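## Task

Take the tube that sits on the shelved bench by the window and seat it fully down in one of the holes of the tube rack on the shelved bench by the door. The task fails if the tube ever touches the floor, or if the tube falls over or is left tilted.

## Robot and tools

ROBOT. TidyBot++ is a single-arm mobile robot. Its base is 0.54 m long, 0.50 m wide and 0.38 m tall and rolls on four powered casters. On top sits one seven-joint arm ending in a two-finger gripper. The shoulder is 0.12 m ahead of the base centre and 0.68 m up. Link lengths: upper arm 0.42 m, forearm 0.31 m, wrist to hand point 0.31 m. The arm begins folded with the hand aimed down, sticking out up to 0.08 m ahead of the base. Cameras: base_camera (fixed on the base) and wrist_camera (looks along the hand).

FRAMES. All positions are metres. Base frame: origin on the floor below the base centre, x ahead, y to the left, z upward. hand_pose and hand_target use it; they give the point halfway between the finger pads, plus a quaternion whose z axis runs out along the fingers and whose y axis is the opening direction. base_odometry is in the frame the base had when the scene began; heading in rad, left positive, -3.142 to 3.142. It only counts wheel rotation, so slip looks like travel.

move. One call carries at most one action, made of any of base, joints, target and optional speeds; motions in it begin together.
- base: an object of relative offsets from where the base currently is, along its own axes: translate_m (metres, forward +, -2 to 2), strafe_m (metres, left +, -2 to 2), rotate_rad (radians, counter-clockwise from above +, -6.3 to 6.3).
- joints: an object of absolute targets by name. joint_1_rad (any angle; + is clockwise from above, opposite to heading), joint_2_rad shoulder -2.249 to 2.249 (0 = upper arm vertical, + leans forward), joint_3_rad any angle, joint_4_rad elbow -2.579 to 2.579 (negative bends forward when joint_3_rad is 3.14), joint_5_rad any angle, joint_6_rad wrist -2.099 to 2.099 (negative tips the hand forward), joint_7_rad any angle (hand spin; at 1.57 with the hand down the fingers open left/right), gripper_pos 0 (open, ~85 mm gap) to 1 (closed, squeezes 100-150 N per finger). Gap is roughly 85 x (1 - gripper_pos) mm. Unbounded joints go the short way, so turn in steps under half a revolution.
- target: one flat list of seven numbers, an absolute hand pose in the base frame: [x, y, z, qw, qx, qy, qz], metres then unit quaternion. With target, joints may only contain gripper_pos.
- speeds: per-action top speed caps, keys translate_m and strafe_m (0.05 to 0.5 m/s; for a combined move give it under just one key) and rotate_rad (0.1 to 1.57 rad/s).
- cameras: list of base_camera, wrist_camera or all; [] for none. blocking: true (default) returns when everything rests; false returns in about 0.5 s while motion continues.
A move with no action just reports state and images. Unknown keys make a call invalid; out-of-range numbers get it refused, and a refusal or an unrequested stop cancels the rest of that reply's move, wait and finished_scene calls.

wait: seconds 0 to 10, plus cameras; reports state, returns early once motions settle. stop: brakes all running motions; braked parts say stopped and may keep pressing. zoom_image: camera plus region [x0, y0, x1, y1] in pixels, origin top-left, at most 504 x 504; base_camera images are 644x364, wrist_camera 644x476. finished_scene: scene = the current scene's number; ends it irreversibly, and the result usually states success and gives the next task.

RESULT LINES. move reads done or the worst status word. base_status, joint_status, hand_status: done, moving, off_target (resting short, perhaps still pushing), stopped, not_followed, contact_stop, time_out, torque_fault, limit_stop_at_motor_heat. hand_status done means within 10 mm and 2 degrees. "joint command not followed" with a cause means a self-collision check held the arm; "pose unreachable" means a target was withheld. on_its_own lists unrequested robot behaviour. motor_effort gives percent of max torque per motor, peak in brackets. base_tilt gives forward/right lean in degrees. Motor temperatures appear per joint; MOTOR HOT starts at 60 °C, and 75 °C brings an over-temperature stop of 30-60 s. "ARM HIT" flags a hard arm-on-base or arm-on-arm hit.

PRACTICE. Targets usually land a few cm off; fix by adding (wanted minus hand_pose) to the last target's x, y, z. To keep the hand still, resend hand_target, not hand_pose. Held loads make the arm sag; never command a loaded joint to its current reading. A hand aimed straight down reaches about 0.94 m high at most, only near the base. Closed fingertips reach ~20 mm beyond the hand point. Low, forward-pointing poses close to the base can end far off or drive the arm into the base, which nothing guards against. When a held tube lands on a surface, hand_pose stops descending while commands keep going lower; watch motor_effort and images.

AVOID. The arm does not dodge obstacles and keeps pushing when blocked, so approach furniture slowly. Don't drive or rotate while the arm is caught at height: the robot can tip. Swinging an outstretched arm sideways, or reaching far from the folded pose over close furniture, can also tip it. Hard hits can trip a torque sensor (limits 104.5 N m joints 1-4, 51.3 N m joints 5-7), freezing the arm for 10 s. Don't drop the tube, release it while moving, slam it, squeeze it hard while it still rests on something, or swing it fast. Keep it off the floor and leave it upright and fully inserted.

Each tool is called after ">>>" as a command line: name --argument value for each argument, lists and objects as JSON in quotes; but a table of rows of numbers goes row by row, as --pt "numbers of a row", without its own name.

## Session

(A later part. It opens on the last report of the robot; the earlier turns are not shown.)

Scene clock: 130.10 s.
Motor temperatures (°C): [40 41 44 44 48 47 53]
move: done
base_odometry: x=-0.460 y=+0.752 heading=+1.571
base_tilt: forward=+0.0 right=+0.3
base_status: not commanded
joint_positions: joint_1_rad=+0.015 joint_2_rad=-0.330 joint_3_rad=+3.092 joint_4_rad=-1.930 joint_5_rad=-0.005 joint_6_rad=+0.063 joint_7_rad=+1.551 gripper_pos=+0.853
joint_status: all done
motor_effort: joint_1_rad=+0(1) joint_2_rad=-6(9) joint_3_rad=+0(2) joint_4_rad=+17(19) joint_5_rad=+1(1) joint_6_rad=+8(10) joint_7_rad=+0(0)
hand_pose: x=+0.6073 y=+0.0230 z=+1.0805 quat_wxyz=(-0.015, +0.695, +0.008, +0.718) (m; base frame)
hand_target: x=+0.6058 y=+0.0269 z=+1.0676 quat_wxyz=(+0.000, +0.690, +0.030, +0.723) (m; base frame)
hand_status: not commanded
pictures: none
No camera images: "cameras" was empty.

>>> move --base '{"translate_m":-0.003}' --speeds '{"translate_m":0.05}' --cameras '[]'

>>> move --base '{"translate_m":-0.003}' --speeds '{"translate_m":0.05}' --cameras '["wrist_camera"]'

Scene clock: 133.67 s.
Motor temperatures (°C): [40 41 44 44 48 47 53]
move: done
base_odometry: x=-0.460 y=+0.749 heading=+1.571
base_tilt: forward=+0.0 right=+0.3
base_status: done
joint_positions: joint_1_rad=+0.015 joint_2_rad=-0.330 joint_3_rad=+3.092 joint_4_rad=-1.932 joint_5_rad=-0.005 joint_6_rad=+0.065 joint_7_rad=+1.551 gripper_pos=+0.853
joint_status: not commanded
motor_effort: joint_1_rad=+0(1) joint_2_rad=-7(10) joint_3_rad=+0(2) joint_4_rad=+16(19) joint_5_rad=+0(1) joint_6_rad=+8(10) joint_7_rad=+0(1)
hand_pose: x=+0.6071 y=+0.0230 z=+1.0804 quat_wxyz=(-0.015, +0.695, +0.008, +0.719) (m; base frame)
hand_target: x=+0.6058 y=+0.0269 z=+1.0676 quat_wxyz=(+0.000, +0.690, +0.030, +0.723) (m; base frame)
hand_status: not commanded
pictures: none
No camera images: "cameras" was empty.

Scene clock: 134.37 s.
Motor temperatures (°C): [40 41 44 44 48 47 53]
move: done
base_odometry: x=-0.460 y=+0.746 heading=+1.571
base_tilt: forward=+0.0 right=+0.3
base_status: done
joint_positions: joint_1_rad=+0.015 joint_2_rad=-0.330 joint_3_rad=+3.092 joint_4_rad=-1.948 joint_5_rad=-0.005 joint_6_rad=+0.066 joint_7_rad=+1.551 gripper_pos=+0.853
joint_status: not commanded
motor_effort: joint_1_rad=+0(1) joint_2_rad=-8(10) joint_3_rad=+1(1) joint_4_rad=+19(19) joint_5_rad=+1(1) joint_6_rad=+10(12) joint_7_rad=+0(0)
hand_pose: x=+0.6070 y=+0.0229 z=+1.0703 quat_wxyz=(-0.014, +0.701, +0.008, +0.713) (m; base frame)
hand_target: x=+0.6058 y=+0.0269 z=+1.0676 quat_wxyz=(+0.000, +0.690, +0.030, +0.723) (m; base frame)
hand_status: not commanded
pictures: wrist_camera
camera_calibration:
wrist_camera: T_world_to_cam=[[-0.0403965, -0.995018, -0.0911482, 0.143711], [-0.0416813, 0.0928214, -0.99481, 1.13632], [0.998314, -0.0363877, -0.0452233, -0.419465], [0, 0, 0, 1]] pos_world=[0.471926, 0.0222571, 1.12455]

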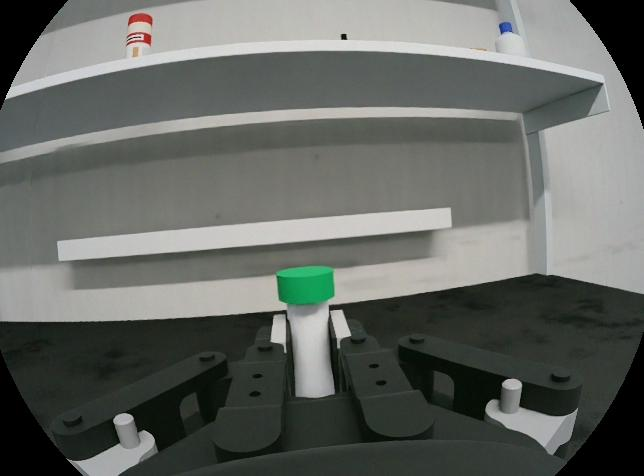

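>>> move --joints '{"joint_4_rad":-2.02,"joint_6_rad":0.165}' --cameras '[]'

Scene clock: 135.70 s.
Motor temperatures (°C): [40 41 44 44 48 47 53]
move: done
base_odometry: x=-0.460 y=+0.746 heading=+1.571
base_tilt: forward=+0.0 right=+0.3
base_status: not commanded
joint_positions: joint_1_rad=+0.015 joint_2_rad=-0.330 joint_3_rad=+3.092 joint_4_rad=-1.984 joint_5_rad=-0.005 joint_6_rad=+0.084 joint_7_rad=+1.551 gripper_pos=+0.853
joint_status: all done
motor_effort: joint_1_rad=+0(0) joint_2_rad=-9(9) joint_3_rad=+1(1) joint_4_rad=+19(21) joint_5_rad=+0(1) joint_6_rad=+11(12) joint_7_rad=+0(1)
hand_pose: x=+0.6064 y=+0.0225 z=+1.0537 quat_wxyz=(-0.014, +0.707, +0.008, +0.707) (m; base frame)
hand_target: x=+0.6047 y=+0.0271 z=+1.0563 quat_wxyz=(-0.001, +0.690, +0.030, +0.723) (m; base frame)
hand_status: not commanded
pictures: none
No camera images: "cameras" was empty.

>>> move --base '{"translate_m":-0.005}' --speeds '{"translate_m":0.05}' --cameras '[]'

Scene clock: 136.53 s.
Motor temperatures (°C): [40 41 44 44 48 47 53]
move: done
base_odometry: x=-0.460 y=+0.740 heading=+1.571
base_tilt: forward=+0.0 right=+0.3
base_status: done
joint_positions: joint_1_rad=+0.015 joint_2_rad=-0.330 joint_3_rad=+3.092 joint_4_rad=-1.984 joint_5_rad=-0.005 joint_6_rad=+0.085 joint_7_rad=+1.551 gripper_pos=+0.853
joint_status: not commanded
motor_effort: joint_1_rad=+0(1) joint_2_rad=-9(11) joint_3_rad=+0(2) joint_4_rad=+19(20) joint_5_rad=+0(1) joint_6_rad=+11(11) joint_7_rad=+0(0)
hand_pose: x=+0.6062 y=+0.0226 z=+1.0539 quat_wxyz=(-0.014, +0.707, +0.008, +0.707) (m; base frame)
hand_target: x=+0.6047 y=+0.0271 z=+1.0563 quat_wxyz=(-0.001, +0.690, +0.030, +0.723) (m; base frame)
hand_status: not commanded
pictures: none
No camera images: "cameras" was empty.

>>> move --base '{"translate_m":-0.008}' --speeds '{"translate_m":0.05}' --cameras '["wrist_camera"]'

Scene clock: 137.47 s.
Motor temperatures (°C): [40 41 44 44 48 47 53]
move: done
base_odometry: x=-0.460 y=+0.732 heading=+1.572
base_tilt: forward=+0.0 right=+0.3
base_status: done
joint_positions: joint_1_rad=+0.015 joint_2_rad=-0.332 joint_3_rad=+3.092 joint_4_rad=-1.984 joint_5_rad=-0.005 joint_6_rad=+0.085 joint_7_rad=+1.551 gripper_pos=+0.853
joint_status: not commanded
motor_effort: joint_1_rad=+0(1) joint_2_rad=-9(11) joint_3_rad=+1(2) joint_4_rad=+19(19) joint_5_rad=+0(1) joint_6_rad=+11(12) joint_7_rad=+0(0)
hand_pose: x=+0.6057 y=+0.0226 z=+1.0547 quat_wxyz=(-0.014, +0.706, +0.008, +0.708) (m; base frame)
hand_target: x=+0.6047 y=+0.0271 z=+1.0563 quat_wxyz=(-0.001, +0.690, +0.030, +0.723) (m; base frame)
hand_status: not commanded
pictures: wrist_camera
camera_calibration:
wrist_camera: T_world_to_cam=[[-0.0421455, -0.995054, -0.0899466, 0.141724], [-0.0568093, 0.0922676, -0.994112, 1.12921], [0.997495, -0.0367876, -0.060417, -0.402279], [0, 0, 0, 1]] pos_world=[0.471394, 0.0220347, 1.111]

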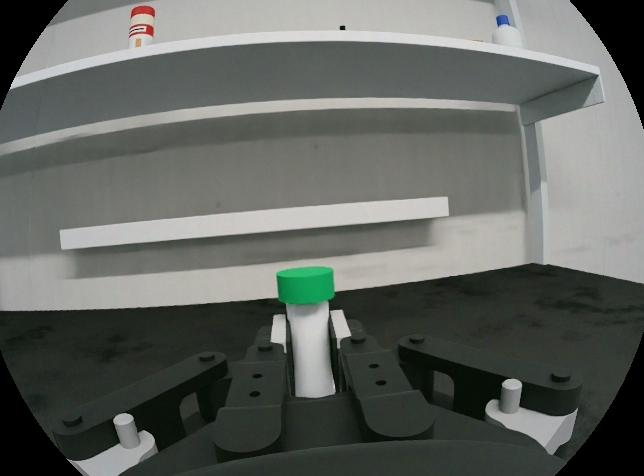

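>>> move --joints '{"joint_4_rad":-1.78,"joint_6_rad":-0.12}' --cameras '[]'

>>> move --base '{"translate_m":0.034}' --cameras '[]'

Scene clock: 142.13 s.
Motor temperatures (°C): [40 41 44 44 48 47 53]
move: done
base_odometry: x=-0.460 y=+0.732 heading=+1.572
base_tilt: forward=+0.0 right=+0.3
base_status: not commanded
joint_positions: joint_1_rad=+0.015 joint_2_rad=-0.332 joint_3_rad=+3.092 joint_4_rad=-1.819 joint_5_rad=-0.005 joint_6_rad=-0.039 joint_7_rad=+1.551 gripper_pos=+0.853
joint_status: all done
motor_effort: joint_1_rad=+0(0) joint_2_rad=-8(9) joint_3_rad=+0(1) joint_4_rad=+19(20) joint_5_rad=+1(1) joint_6_rad=+11(12) joint_7_rad=+0(1)
hand_pose: x=+0.6053 y=+0.0238 z=+1.1195 quat_wxyz=(-0.015, +0.691, +0.008, +0.723) (m; base frame)
hand_target: x=+0.6050 y=+0.0252 z=+1.1177 quat_wxyz=(+0.002, +0.706, +0.028, +0.707) (m; base frame)
hand_status: not commanded
pictures: none
No camera images: "cameras" was empty.

Scene clock: 143.03 s.
Motor temperatures (°C): [40 41 44 44 48 47 53]
move: done
base_odometry: x=-0.460 y=+0.767 heading=+1.571
base_tilt: forward=+0.0 right=+0.2
base_status: done
joint_positions: joint_1_rad=+0.015 joint_2_rad=-0.330 joint_3_rad=+3.092 joint_4_rad=-1.819 joint_5_rad=-0.005 joint_6_rad=-0.041 joint_7_rad=+1.551 gripper_pos=+0.853
joint_status: not commanded
motor_effort: joint_1_rad=+0(1) joint_2_rad=-9(13) joint_3_rad=+0(2) joint_4_rad=+19(20) joint_5_rad=+0(1) joint_6_rad=+11(11) joint_7_rad=+0(0)
hand_pose: x=+0.6061 y=+0.0238 z=+1.1181 quat_wxyz=(-0.015, +0.692, +0.008, +0.721) (m; base frame)
hand_target: x=+0.6050 y=+0.0252 z=+1.1177 quat_wxyz=(+0.002, +0.706, +0.028, +0.707) (m; base frame)
hand_status: not commanded
pictures: none
No camera images: "cameras" was empty.

>>> move --joints '{"joint_4_rad":-1.94,"joint_6_rad":0.09}' --cameras '[]'

>>> move --joints '{"joint_4_rad":-1.98,"joint_6_rad":0.12}' --cameras '[]'

Scene clock: 144.47 s.
Motor temperatures (°C): [40 41 44 44 48 47 53]
move: done
base_odometry: x=-0.460 y=+0.766 heading=+1.571
base_tilt: forward=+0.0 right=+0.2
base_status: not commanded
joint_positions: joint_1_rad=+0.015 joint_2_rad=-0.330 joint_3_rad=+3.092 joint_4_rad=-1.907 joint_5_rad=-0.005 joint_6_rad=+0.006 joint_7_rad=+1.551 gripper_pos=+0.853
joint_status: all done
motor_effort: joint_1_rad=+0(0) joint_2_rad=-9(9) joint_3_rad=+1(1) joint_4_rad=+19(20) joint_5_rad=+1(1) joint_6_rad=+11(12) joint_7_rad=+0(1)
hand_pose: x=+0.6074 y=+0.0231 z=+1.0775 quat_wxyz=(-0.014, +0.707, +0.008, +0.707) (m; base frame)
hand_target: x=+0.6066 y=+0.0268 z=+1.0830 quat_wxyz=(+0.000, +0.688, +0.029, +0.725) (m; base frame)
hand_status: not commanded
pictures: none
No camera images: "cameras" was empty.

Scene clock: 145.17 s.
Motor temperatures (°C): [40 41 44 44 48 47 53]
move: done
base_odometry: x=-0.460 y=+0.766 heading=+1.571
base_tilt: forward=+0.0 right=+0.2
base_status: not commanded
joint_positions: joint_1_rad=+0.015 joint_2_rad=-0.330 joint_3_rad=+3.092 joint_4_rad=-1.944 joint_5_rad=-0.005 joint_6_rad=+0.031 joint_7_rad=+1.551 gripper_pos=+0.853
joint_status: all done
motor_effort: joint_1_rad=+0(0) joint_2_rad=-9(9) joint_3_rad=+1(1) joint_4_rad=+19(20) joint_5_rad=+1(1) joint_6_rad=+11(11) joint_7_rad=+0(0)
hand_pose: x=+0.6071 y=+0.0228 z=+1.0621 quat_wxyz=(-0.014, +0.711, +0.008, +0.703) (m; base frame)
hand_target: x=+0.6060 y=+0.0268 z=+1.0673 quat_wxyz=(+0.000, +0.692, +0.030, +0.721) (m; base frame)
hand_status: not commanded
pictures: none
No camera images: "cameras" was empty.

>>> move --joints '{"joint_4_rad":-2.03,"joint_6_rad":0.18}' --cameras '[]'

Scene clock: 146.13 s.
Motor temperatures (°C): [40 41 44 44 48 47 53]
move: done
base_odometry: x=-0.460 y=+0.766 heading=+1.571
base_tilt: forward=+0.0 right=+0.2
base_status: not commanded
joint_positions: joint_1_rad=+0.015 joint_2_rad=-0.330 joint_3_rad=+3.092 joint_4_rad=-1.993 joint_5_rad=-0.005 joint_6_rad=+0.089 joint_7_rad=+1.551 gripper_pos=+0.853
joint_status: all done
motor_effort: joint_1_rad=+0(0) joint_2_rad=-9(9) joint_3_rad=+1(1) joint_4_rad=+19(21) joint_5_rad=+1(2) joint_6_rad=+11(12) joint_7_rad=+0(1)
hand_pose: x=+0.6061 y=+0.0225 z=+1.0493 quat_wxyz=(-0.014, +0.708, +0.008, +0.706) (m; base frame)
hand_target: x=+0.6042 y=+0.0272 z=+1.0548 quat_wxyz=(-0.001, +0.688, +0.030, +0.725) (m; base frame)
hand_status: not commanded
pictures: none
No camera images: "cameras" was empty.

>>> move --base '{"translate_m":0.001}' --joints '{"joint_4_rad":-2.07,"joint_6_rad":0.225}' --cameras '[]'

>>> move --joints '{"joint_4_rad":-2.11,"joint_6_rad":0.267}' --cameras '["wrist_camera"]'

Scene clock: 147.33 s.
Motor temperatures (°C): [40 41 44 44 48 47 53]
move: done
base_odometry: x=-0.460 y=+0.768 heading=+1.571
base_tilt: forward=+0.0 right=+0.2
base_status: done
joint_positions: joint_1_rad=+0.015 joint_2_rad=-0.330 joint_3_rad=+3.092 joint_4_rad=-2.034 joint_5_rad=-0.005 joint_6_rad=+0.134 joint_7_rad=+1.551 gripper_pos=+0.853
joint_status: all done
motor_effort: joint_1_rad=+0(1) joint_2_rad=-9(11) joint_3_rad=+1(2) joint_4_rad=+19(20) joint_5_rad=+1(1) joint_6_rad=+10(11) joint_7_rad=+0(1)
hand_pose: x=+0.6046 y=+0.0222 z=+1.0379 quat_wxyz=(-0.014, +0.707, +0.008, +0.707) (m; base frame)
hand_target: x=+0.6023 y=+0.0273 z=+1.0439 quat_wxyz=(-0.002, +0.687, +0.031, +0.726) (m; base frame)
hand_status: not commanded
pictures: none
No camera images: "cameras" was empty.

Scene clock: 148.03 s.
Motor temperatures (°C): [40 41 44 44 48 47 53]
move: done
base_odometry: x=-0.460 y=+0.768 heading=+1.571
base_tilt: forward=+0.0 right=+0.3
base_status: not commanded
joint_positions: joint_1_rad=+0.015 joint_2_rad=-0.330 joint_3_rad=+3.092 joint_4_rad=-2.074 joint_5_rad=-0.005 joint_6_rad=+0.176 joint_7_rad=+1.551 gripper_pos=+0.853
joint_status: all done
motor_effort: joint_1_rad=+0(0) joint_2_rad=-8(9) joint_3_rad=+1(2) joint_4_rad=+19(20) joint_5_rad=+0(1) joint_6_rad=+11(11) joint_7_rad=+0(1)
hand_pose: x=+0.6027 y=+0.0219 z=+1.0265 quat_wxyz=(-0.014, +0.706, +0.008, +0.708) (m; base frame)
hand_target: x=+0.5998 y=+0.0275 z=+1.0322 quat_wxyz=(-0.002, +0.686, +0.031, +0.727) (m; base frame)
hand_status: not commanded
pictures: wrist_camera
camera_calibration:
wrist_camera: T_world_to_cam=[[-0.0425565, -0.995033, -0.0899922, 0.138656], [-0.0564339, 0.092324, -0.994129, 1.10088], [0.997499, -0.037228, -0.0600826, -0.401416], [0, 0, 0, 1]] pos_world=[0.46844, 0.0213854, 1.08277]

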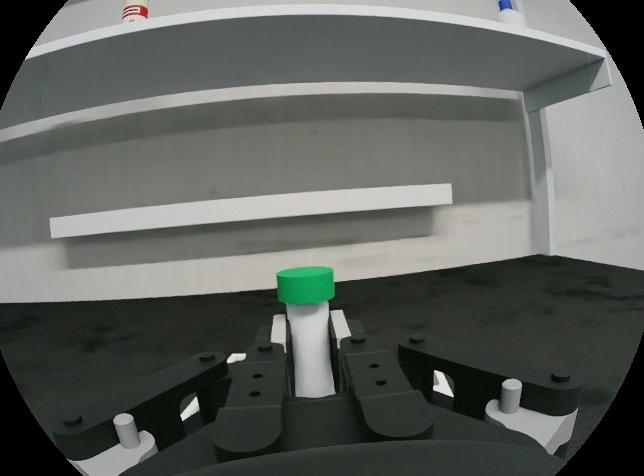

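>>> move --base '{"translate_m":0.004}' --speeds '{"translate_m":0.05}' --cameras '[]'

>>> move --joints '{"joint_4_rad":-2.145,"joint_6_rad":0.303}' --cameras '[]'

>>> move --joints '{"joint_4_rad":-2.18,"joint_6_rad":0.339}' --cameras '["wrist_camera"]'

Scene clock: 149.13 s.
Motor temperatures (°C): [40 41 44 44 48 47 53]
move: done
base_odometry: x=-0.460 y=+0.772 heading=+1.571
base_tilt: forward=+0.0 right=+0.2
base_status: done
joint_positions: joint_1_rad=+0.015 joint_2_rad=-0.330 joint_3_rad=+3.092 joint_4_rad=-2.074 joint_5_rad=-0.005 joint_6_rad=+0.177 joint_7_rad=+1.551 gripper_pos=+0.853
joint_status: not commanded
motor_effort: joint_1_rad=+0(0) joint_2_rad=-9(12) joint_3_rad=+1(2) joint_4_rad=+19(19) joint_5_rad=+0(1) joint_6_rad=+11(11) joint_7_rad=+0(1)
hand_pose: x=+0.6027 y=+0.0219 z=+1.0266 quat_wxyz=(-0.014, +0.706, +0.008, +0.708) (m; base frame)
hand_target: x=+0.5998 y=+0.0275 z=+1.0322 quat_wxyz=(-0.002, +0.686, +0.031, +0.727) (m; base frame)
hand_status: not commanded
pictures: none
No camera images: "cameras" was empty.

Scene clock: 149.80 s.
Motor temperatures (°C): [40 41 44 44 48 47 53]
move: done
base_odometry: x=-0.460 y=+0.772 heading=+1.571
base_tilt: forward=+0.1 right=+0.3
base_status: not commanded
joint_positions: joint_1_rad=+0.015 joint_2_rad=-0.330 joint_3_rad=+3.092 joint_4_rad=-2.109 joint_5_rad=-0.005 joint_6_rad=+0.212 joint_7_rad=+1.551 gripper_pos=+0.853
joint_status: all done
motor_effort: joint_1_rad=+0(0) joint_2_rad=-8(9) joint_3_rad=+1(1) joint_4_rad=+19(20) joint_5_rad=+1(1) joint_6_rad=+11(12) joint_7_rad=+0(1)
hand_pose: x=+0.6006 y=+0.0216 z=+1.0160 quat_wxyz=(-0.014, +0.706, +0.008, +0.708) (m; base frame)
hand_target: x=+0.5973 y=+0.0276 z=+1.0217 quat_wxyz=(-0.003, +0.685, +0.031, +0.727) (m; base frame)
hand_status: not commanded
pictures: none
No camera images: "cameras" was empty.

Scene clock: 150.47 s.
Motor temperatures (°C): [40 41 44 44 48 47 53]
move: done
base_odometry: x=-0.460 y=+0.772 heading=+1.571
base_tilt: forward=+0.0 right=+0.3
base_status: not commanded
joint_positions: joint_1_rad=+0.015 joint_2_rad=-0.330 joint_3_rad=+3.092 joint_4_rad=-2.141 joint_5_rad=-0.005 joint_6_rad=+0.251 joint_7_rad=+1.551 gripper_pos=+0.853
joint_status: all done
motor_effort: joint_1_rad=+0(0) joint_2_rad=-8(8) joint_3_rad=+0(1) joint_4_rad=+18(20) joint_5_rad=+1(1) joint_6_rad=+11(11) joint_7_rad=+0(0)
hand_pose: x=+0.5983 y=+0.0213 z=+1.0078 quat_wxyz=(-0.014, +0.704, +0.008, +0.711) (m; base frame)
hand_target: x=+0.5945 y=+0.0276 z=+1.0114 quat_wxyz=(-0.003, +0.685, +0.031, +0.728) (m; base frame)
hand_status: not commanded
pictures: wrist_camera
camera_calibration:
wrist_camera: T_world_to_cam=[[-0.0422145, -0.995009, -0.0904126, 0.136453], [-0.0496349, 0.0924701, -0.994478, 1.07838], [0.997875, -0.0374938, -0.0532908, -0.405242], [0, 0, 0, 1]] pos_world=[0.463667, 0.02086, 1.06316]

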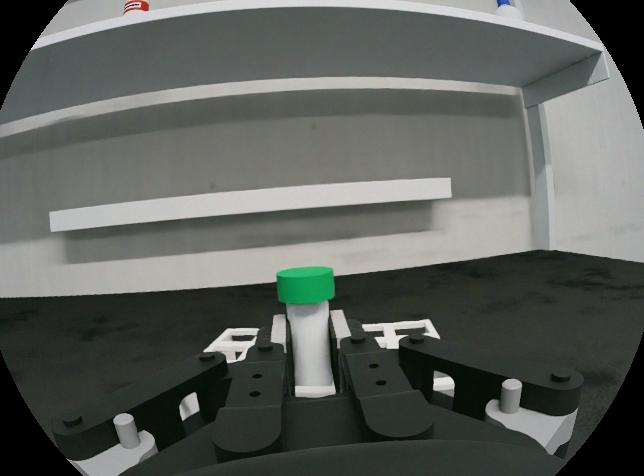

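>>> move --base '{"translate_m":0.004}' --speeds '{"translate_m":0.05}' --joints '{"joint_4_rad":-2.2,"joint_6_rad":0.347}' --cameras '[]'

Scene clock: 151.37 s.
Motor temperatures (°C): [40 41 44 44 48 47 53]
move: done
base_odometry: x=-0.460 y=+0.776 heading=+1.571
base_tilt: forward=+0.0 right=+0.3
base_status: done
joint_positions: joint_1_rad=+0.015 joint_2_rad=-0.331 joint_3_rad=+3.092 joint_4_rad=-2.152 joint_5_rad=-0.005 joint_6_rad=+0.270 joint_7_rad=+1.551 gripper_pos=+0.853
joint_status: all done
motor_effort: joint_1_rad=+0(0) joint_2_rad=-7(9) joint_3_rad=+1(1) joint_4_rad=+17(19) joint_5_rad=+0(1) joint_6_rad=+10(10) joint_7_rad=+0(1)
hand_pose: x=+0.5974 y=+0.0212 z=+1.0075 quat_wxyz=(-0.014, +0.700, +0.008, +0.714) (m; base frame)
hand_target: x=+0.5929 y=+0.0275 z=+1.0017 quat_wxyz=(-0.003, +0.689, +0.032, +0.724) (m; base frame)
hand_status: not commanded
pictures: none
No camera images: "cameras" was empty.

>>> move --joints '{"gripper_pos":0.8}' --cameras '[]'

>>> move --joints '{"gripper_pos":0.4}' --cameras '["wrist_camera"]'

Scene clock: 152.47 s.
Motor temperatures (°C): [40 41 44 44 48 47 53]
move: done
base_odometry: x=-0.460 y=+0.776 heading=+1.571
base_tilt: forward=+0.1 right=+0.3
base_status: not commanded
joint_positions: joint_1_rad=+0.015 joint_2_rad=-0.331 joint_3_rad=+3.092 joint_4_rad=-2.161 joint_5_rad=-0.005 joint_6_rad=+0.270 joint_7_rad=+1.551 gripper_pos=+0.800
joint_status: all done
motor_effort: joint_1_rad=+0(0) joint_2_rad=-8(8) joint_3_rad=+1(1) joint_4_rad=+18(19) joint_5_rad=+0(1) joint_6_rad=+10(11) joint_7_rad=+0(1)
hand_pose: x=+0.5967 y=+0.0211 z=+1.0021 quat_wxyz=(-0.014, +0.703, +0.008, +0.711) (m; base frame)
hand_target: x=+0.5929 y=+0.0275 z=+1.0017 quat_wxyz=(-0.003, +0.689, +0.032, +0.724) (m; base frame)
hand_status: not commanded
pictures: none
No camera images: "cameras" was empty.

Scene clock: 153.23 s.
Motor temperatures (°C): [40 41 44 44 48 47 53]
move: done
base_odometry: x=-0.460 y=+0.776 heading=+1.571
base_tilt: forward=+0.0 right=+0.2
base_status: not commanded
joint_positions: joint_1_rad=+0.015 joint_2_rad=-0.331 joint_3_rad=+3.092 joint_4_rad=-2.161 joint_5_rad=-0.005 joint_6_rad=+0.271 joint_7_rad=+1.551 gripper_pos=+0.400
joint_status: all done
motor_effort: joint_1_rad=+0(1) joint_2_rad=-7(8) joint_3_rad=+1(1) joint_4_rad=+17(18) joint_5_rad=+0(1) joint_6_rad=+9(10) joint_7_rad=+0(1)
hand_pose: x=+0.5967 y=+0.0211 z=+1.0023 quat_wxyz=(-0.014, +0.703, +0.008, +0.711) (m; base frame)
hand_target: x=+0.5929 y=+0.0275 z=+1.0017 quat_wxyz=(-0.003, +0.689, +0.032, +0.724) (m; base frame)
hand_status: not commanded
pictures: wrist_camera
camera_calibration:
wrist_camera: T_world_to_cam=[[-0.0421986, -0.995019, -0.0903118, 0.135616], [-0.0487719, 0.0923361, -0.994533, 1.07236], [0.997918, -0.0375632, -0.0524254, -0.404788], [0, 0, 0, 1]] pos_world=[0.461969, 0.0207184, 1.05752]

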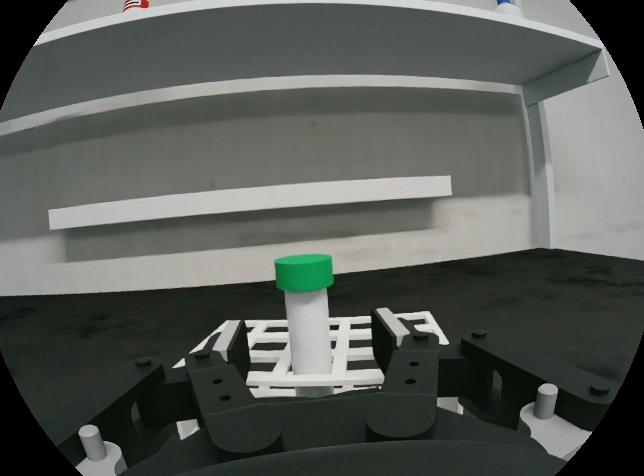

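>>> move --base '{"translate_m":-0.15}' --speeds '{"translate_m":0.2}' --cameras '["wrist_camera"]'

>>> zoom_image --camera "wrist_camera" --region '[200, 220, 420, 420]'

Scene clock: 155.27 s.
Motor temperatures (°C): [40 41 44 44 48 47 53]
move: done
base_odometry: x=-0.460 y=+0.626 heading=+1.571
base_tilt: forward=+0.0 right=+0.3
base_status: done
joint_positions: joint_1_rad=+0.015 joint_2_rad=-0.332 joint_3_rad=+3.093 joint_4_rad=-2.165 joint_5_rad=-0.005 joint_6_rad=+0.273 joint_7_rad=+1.551 gripper_pos=+0.400
joint_status: not commanded
motor_effort: joint_1_rad=+0(1) joint_2_rad=-8(11) joint_3_rad=+1(2) joint_4_rad=+18(20) joint_5_rad=+1(1) joint_6_rad=+11(12) joint_7_rad=+0(1)
hand_pose: x=+0.5957 y=+0.0211 z=+1.0009 quat_wxyz=(-0.014, +0.704, +0.008, +0.711) (m; base frame)
hand_target: x=+0.5929 y=+0.0275 z=+1.0017 quat_wxyz=(-0.003, +0.689, +0.032, +0.724) (m; base frame)
hand_status: not commanded
pictures: wrist_camera
camera_calibration:
wrist_camera: T_world_to_cam=[[-0.0422758, -0.995043, -0.090007, 0.13516], [-0.0495997, 0.0920666, -0.994517, 1.07141], [0.997874, -0.0375797, -0.0532461, -0.40306], [0, 0, 0, 1]] pos_world=[0.461059, 0.0207019, 1.05624]

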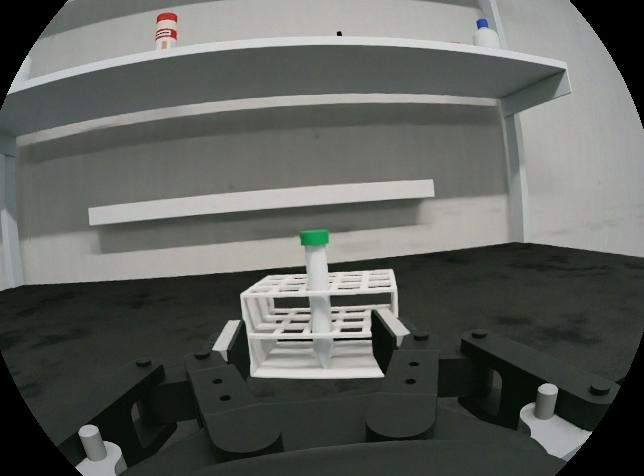

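Scaled by 2.291.

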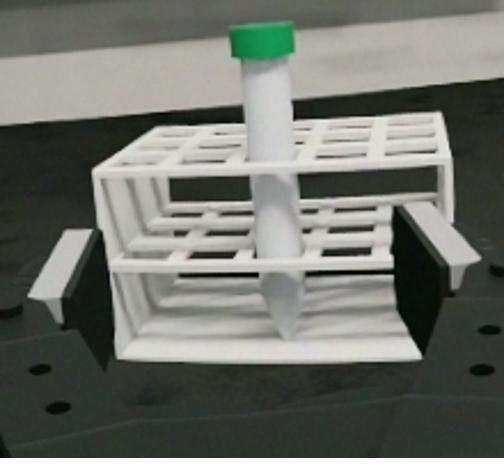

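Fully seated, tip on the base plate.

>>> finished_scene --scene 2

The scene is finished: the task was done.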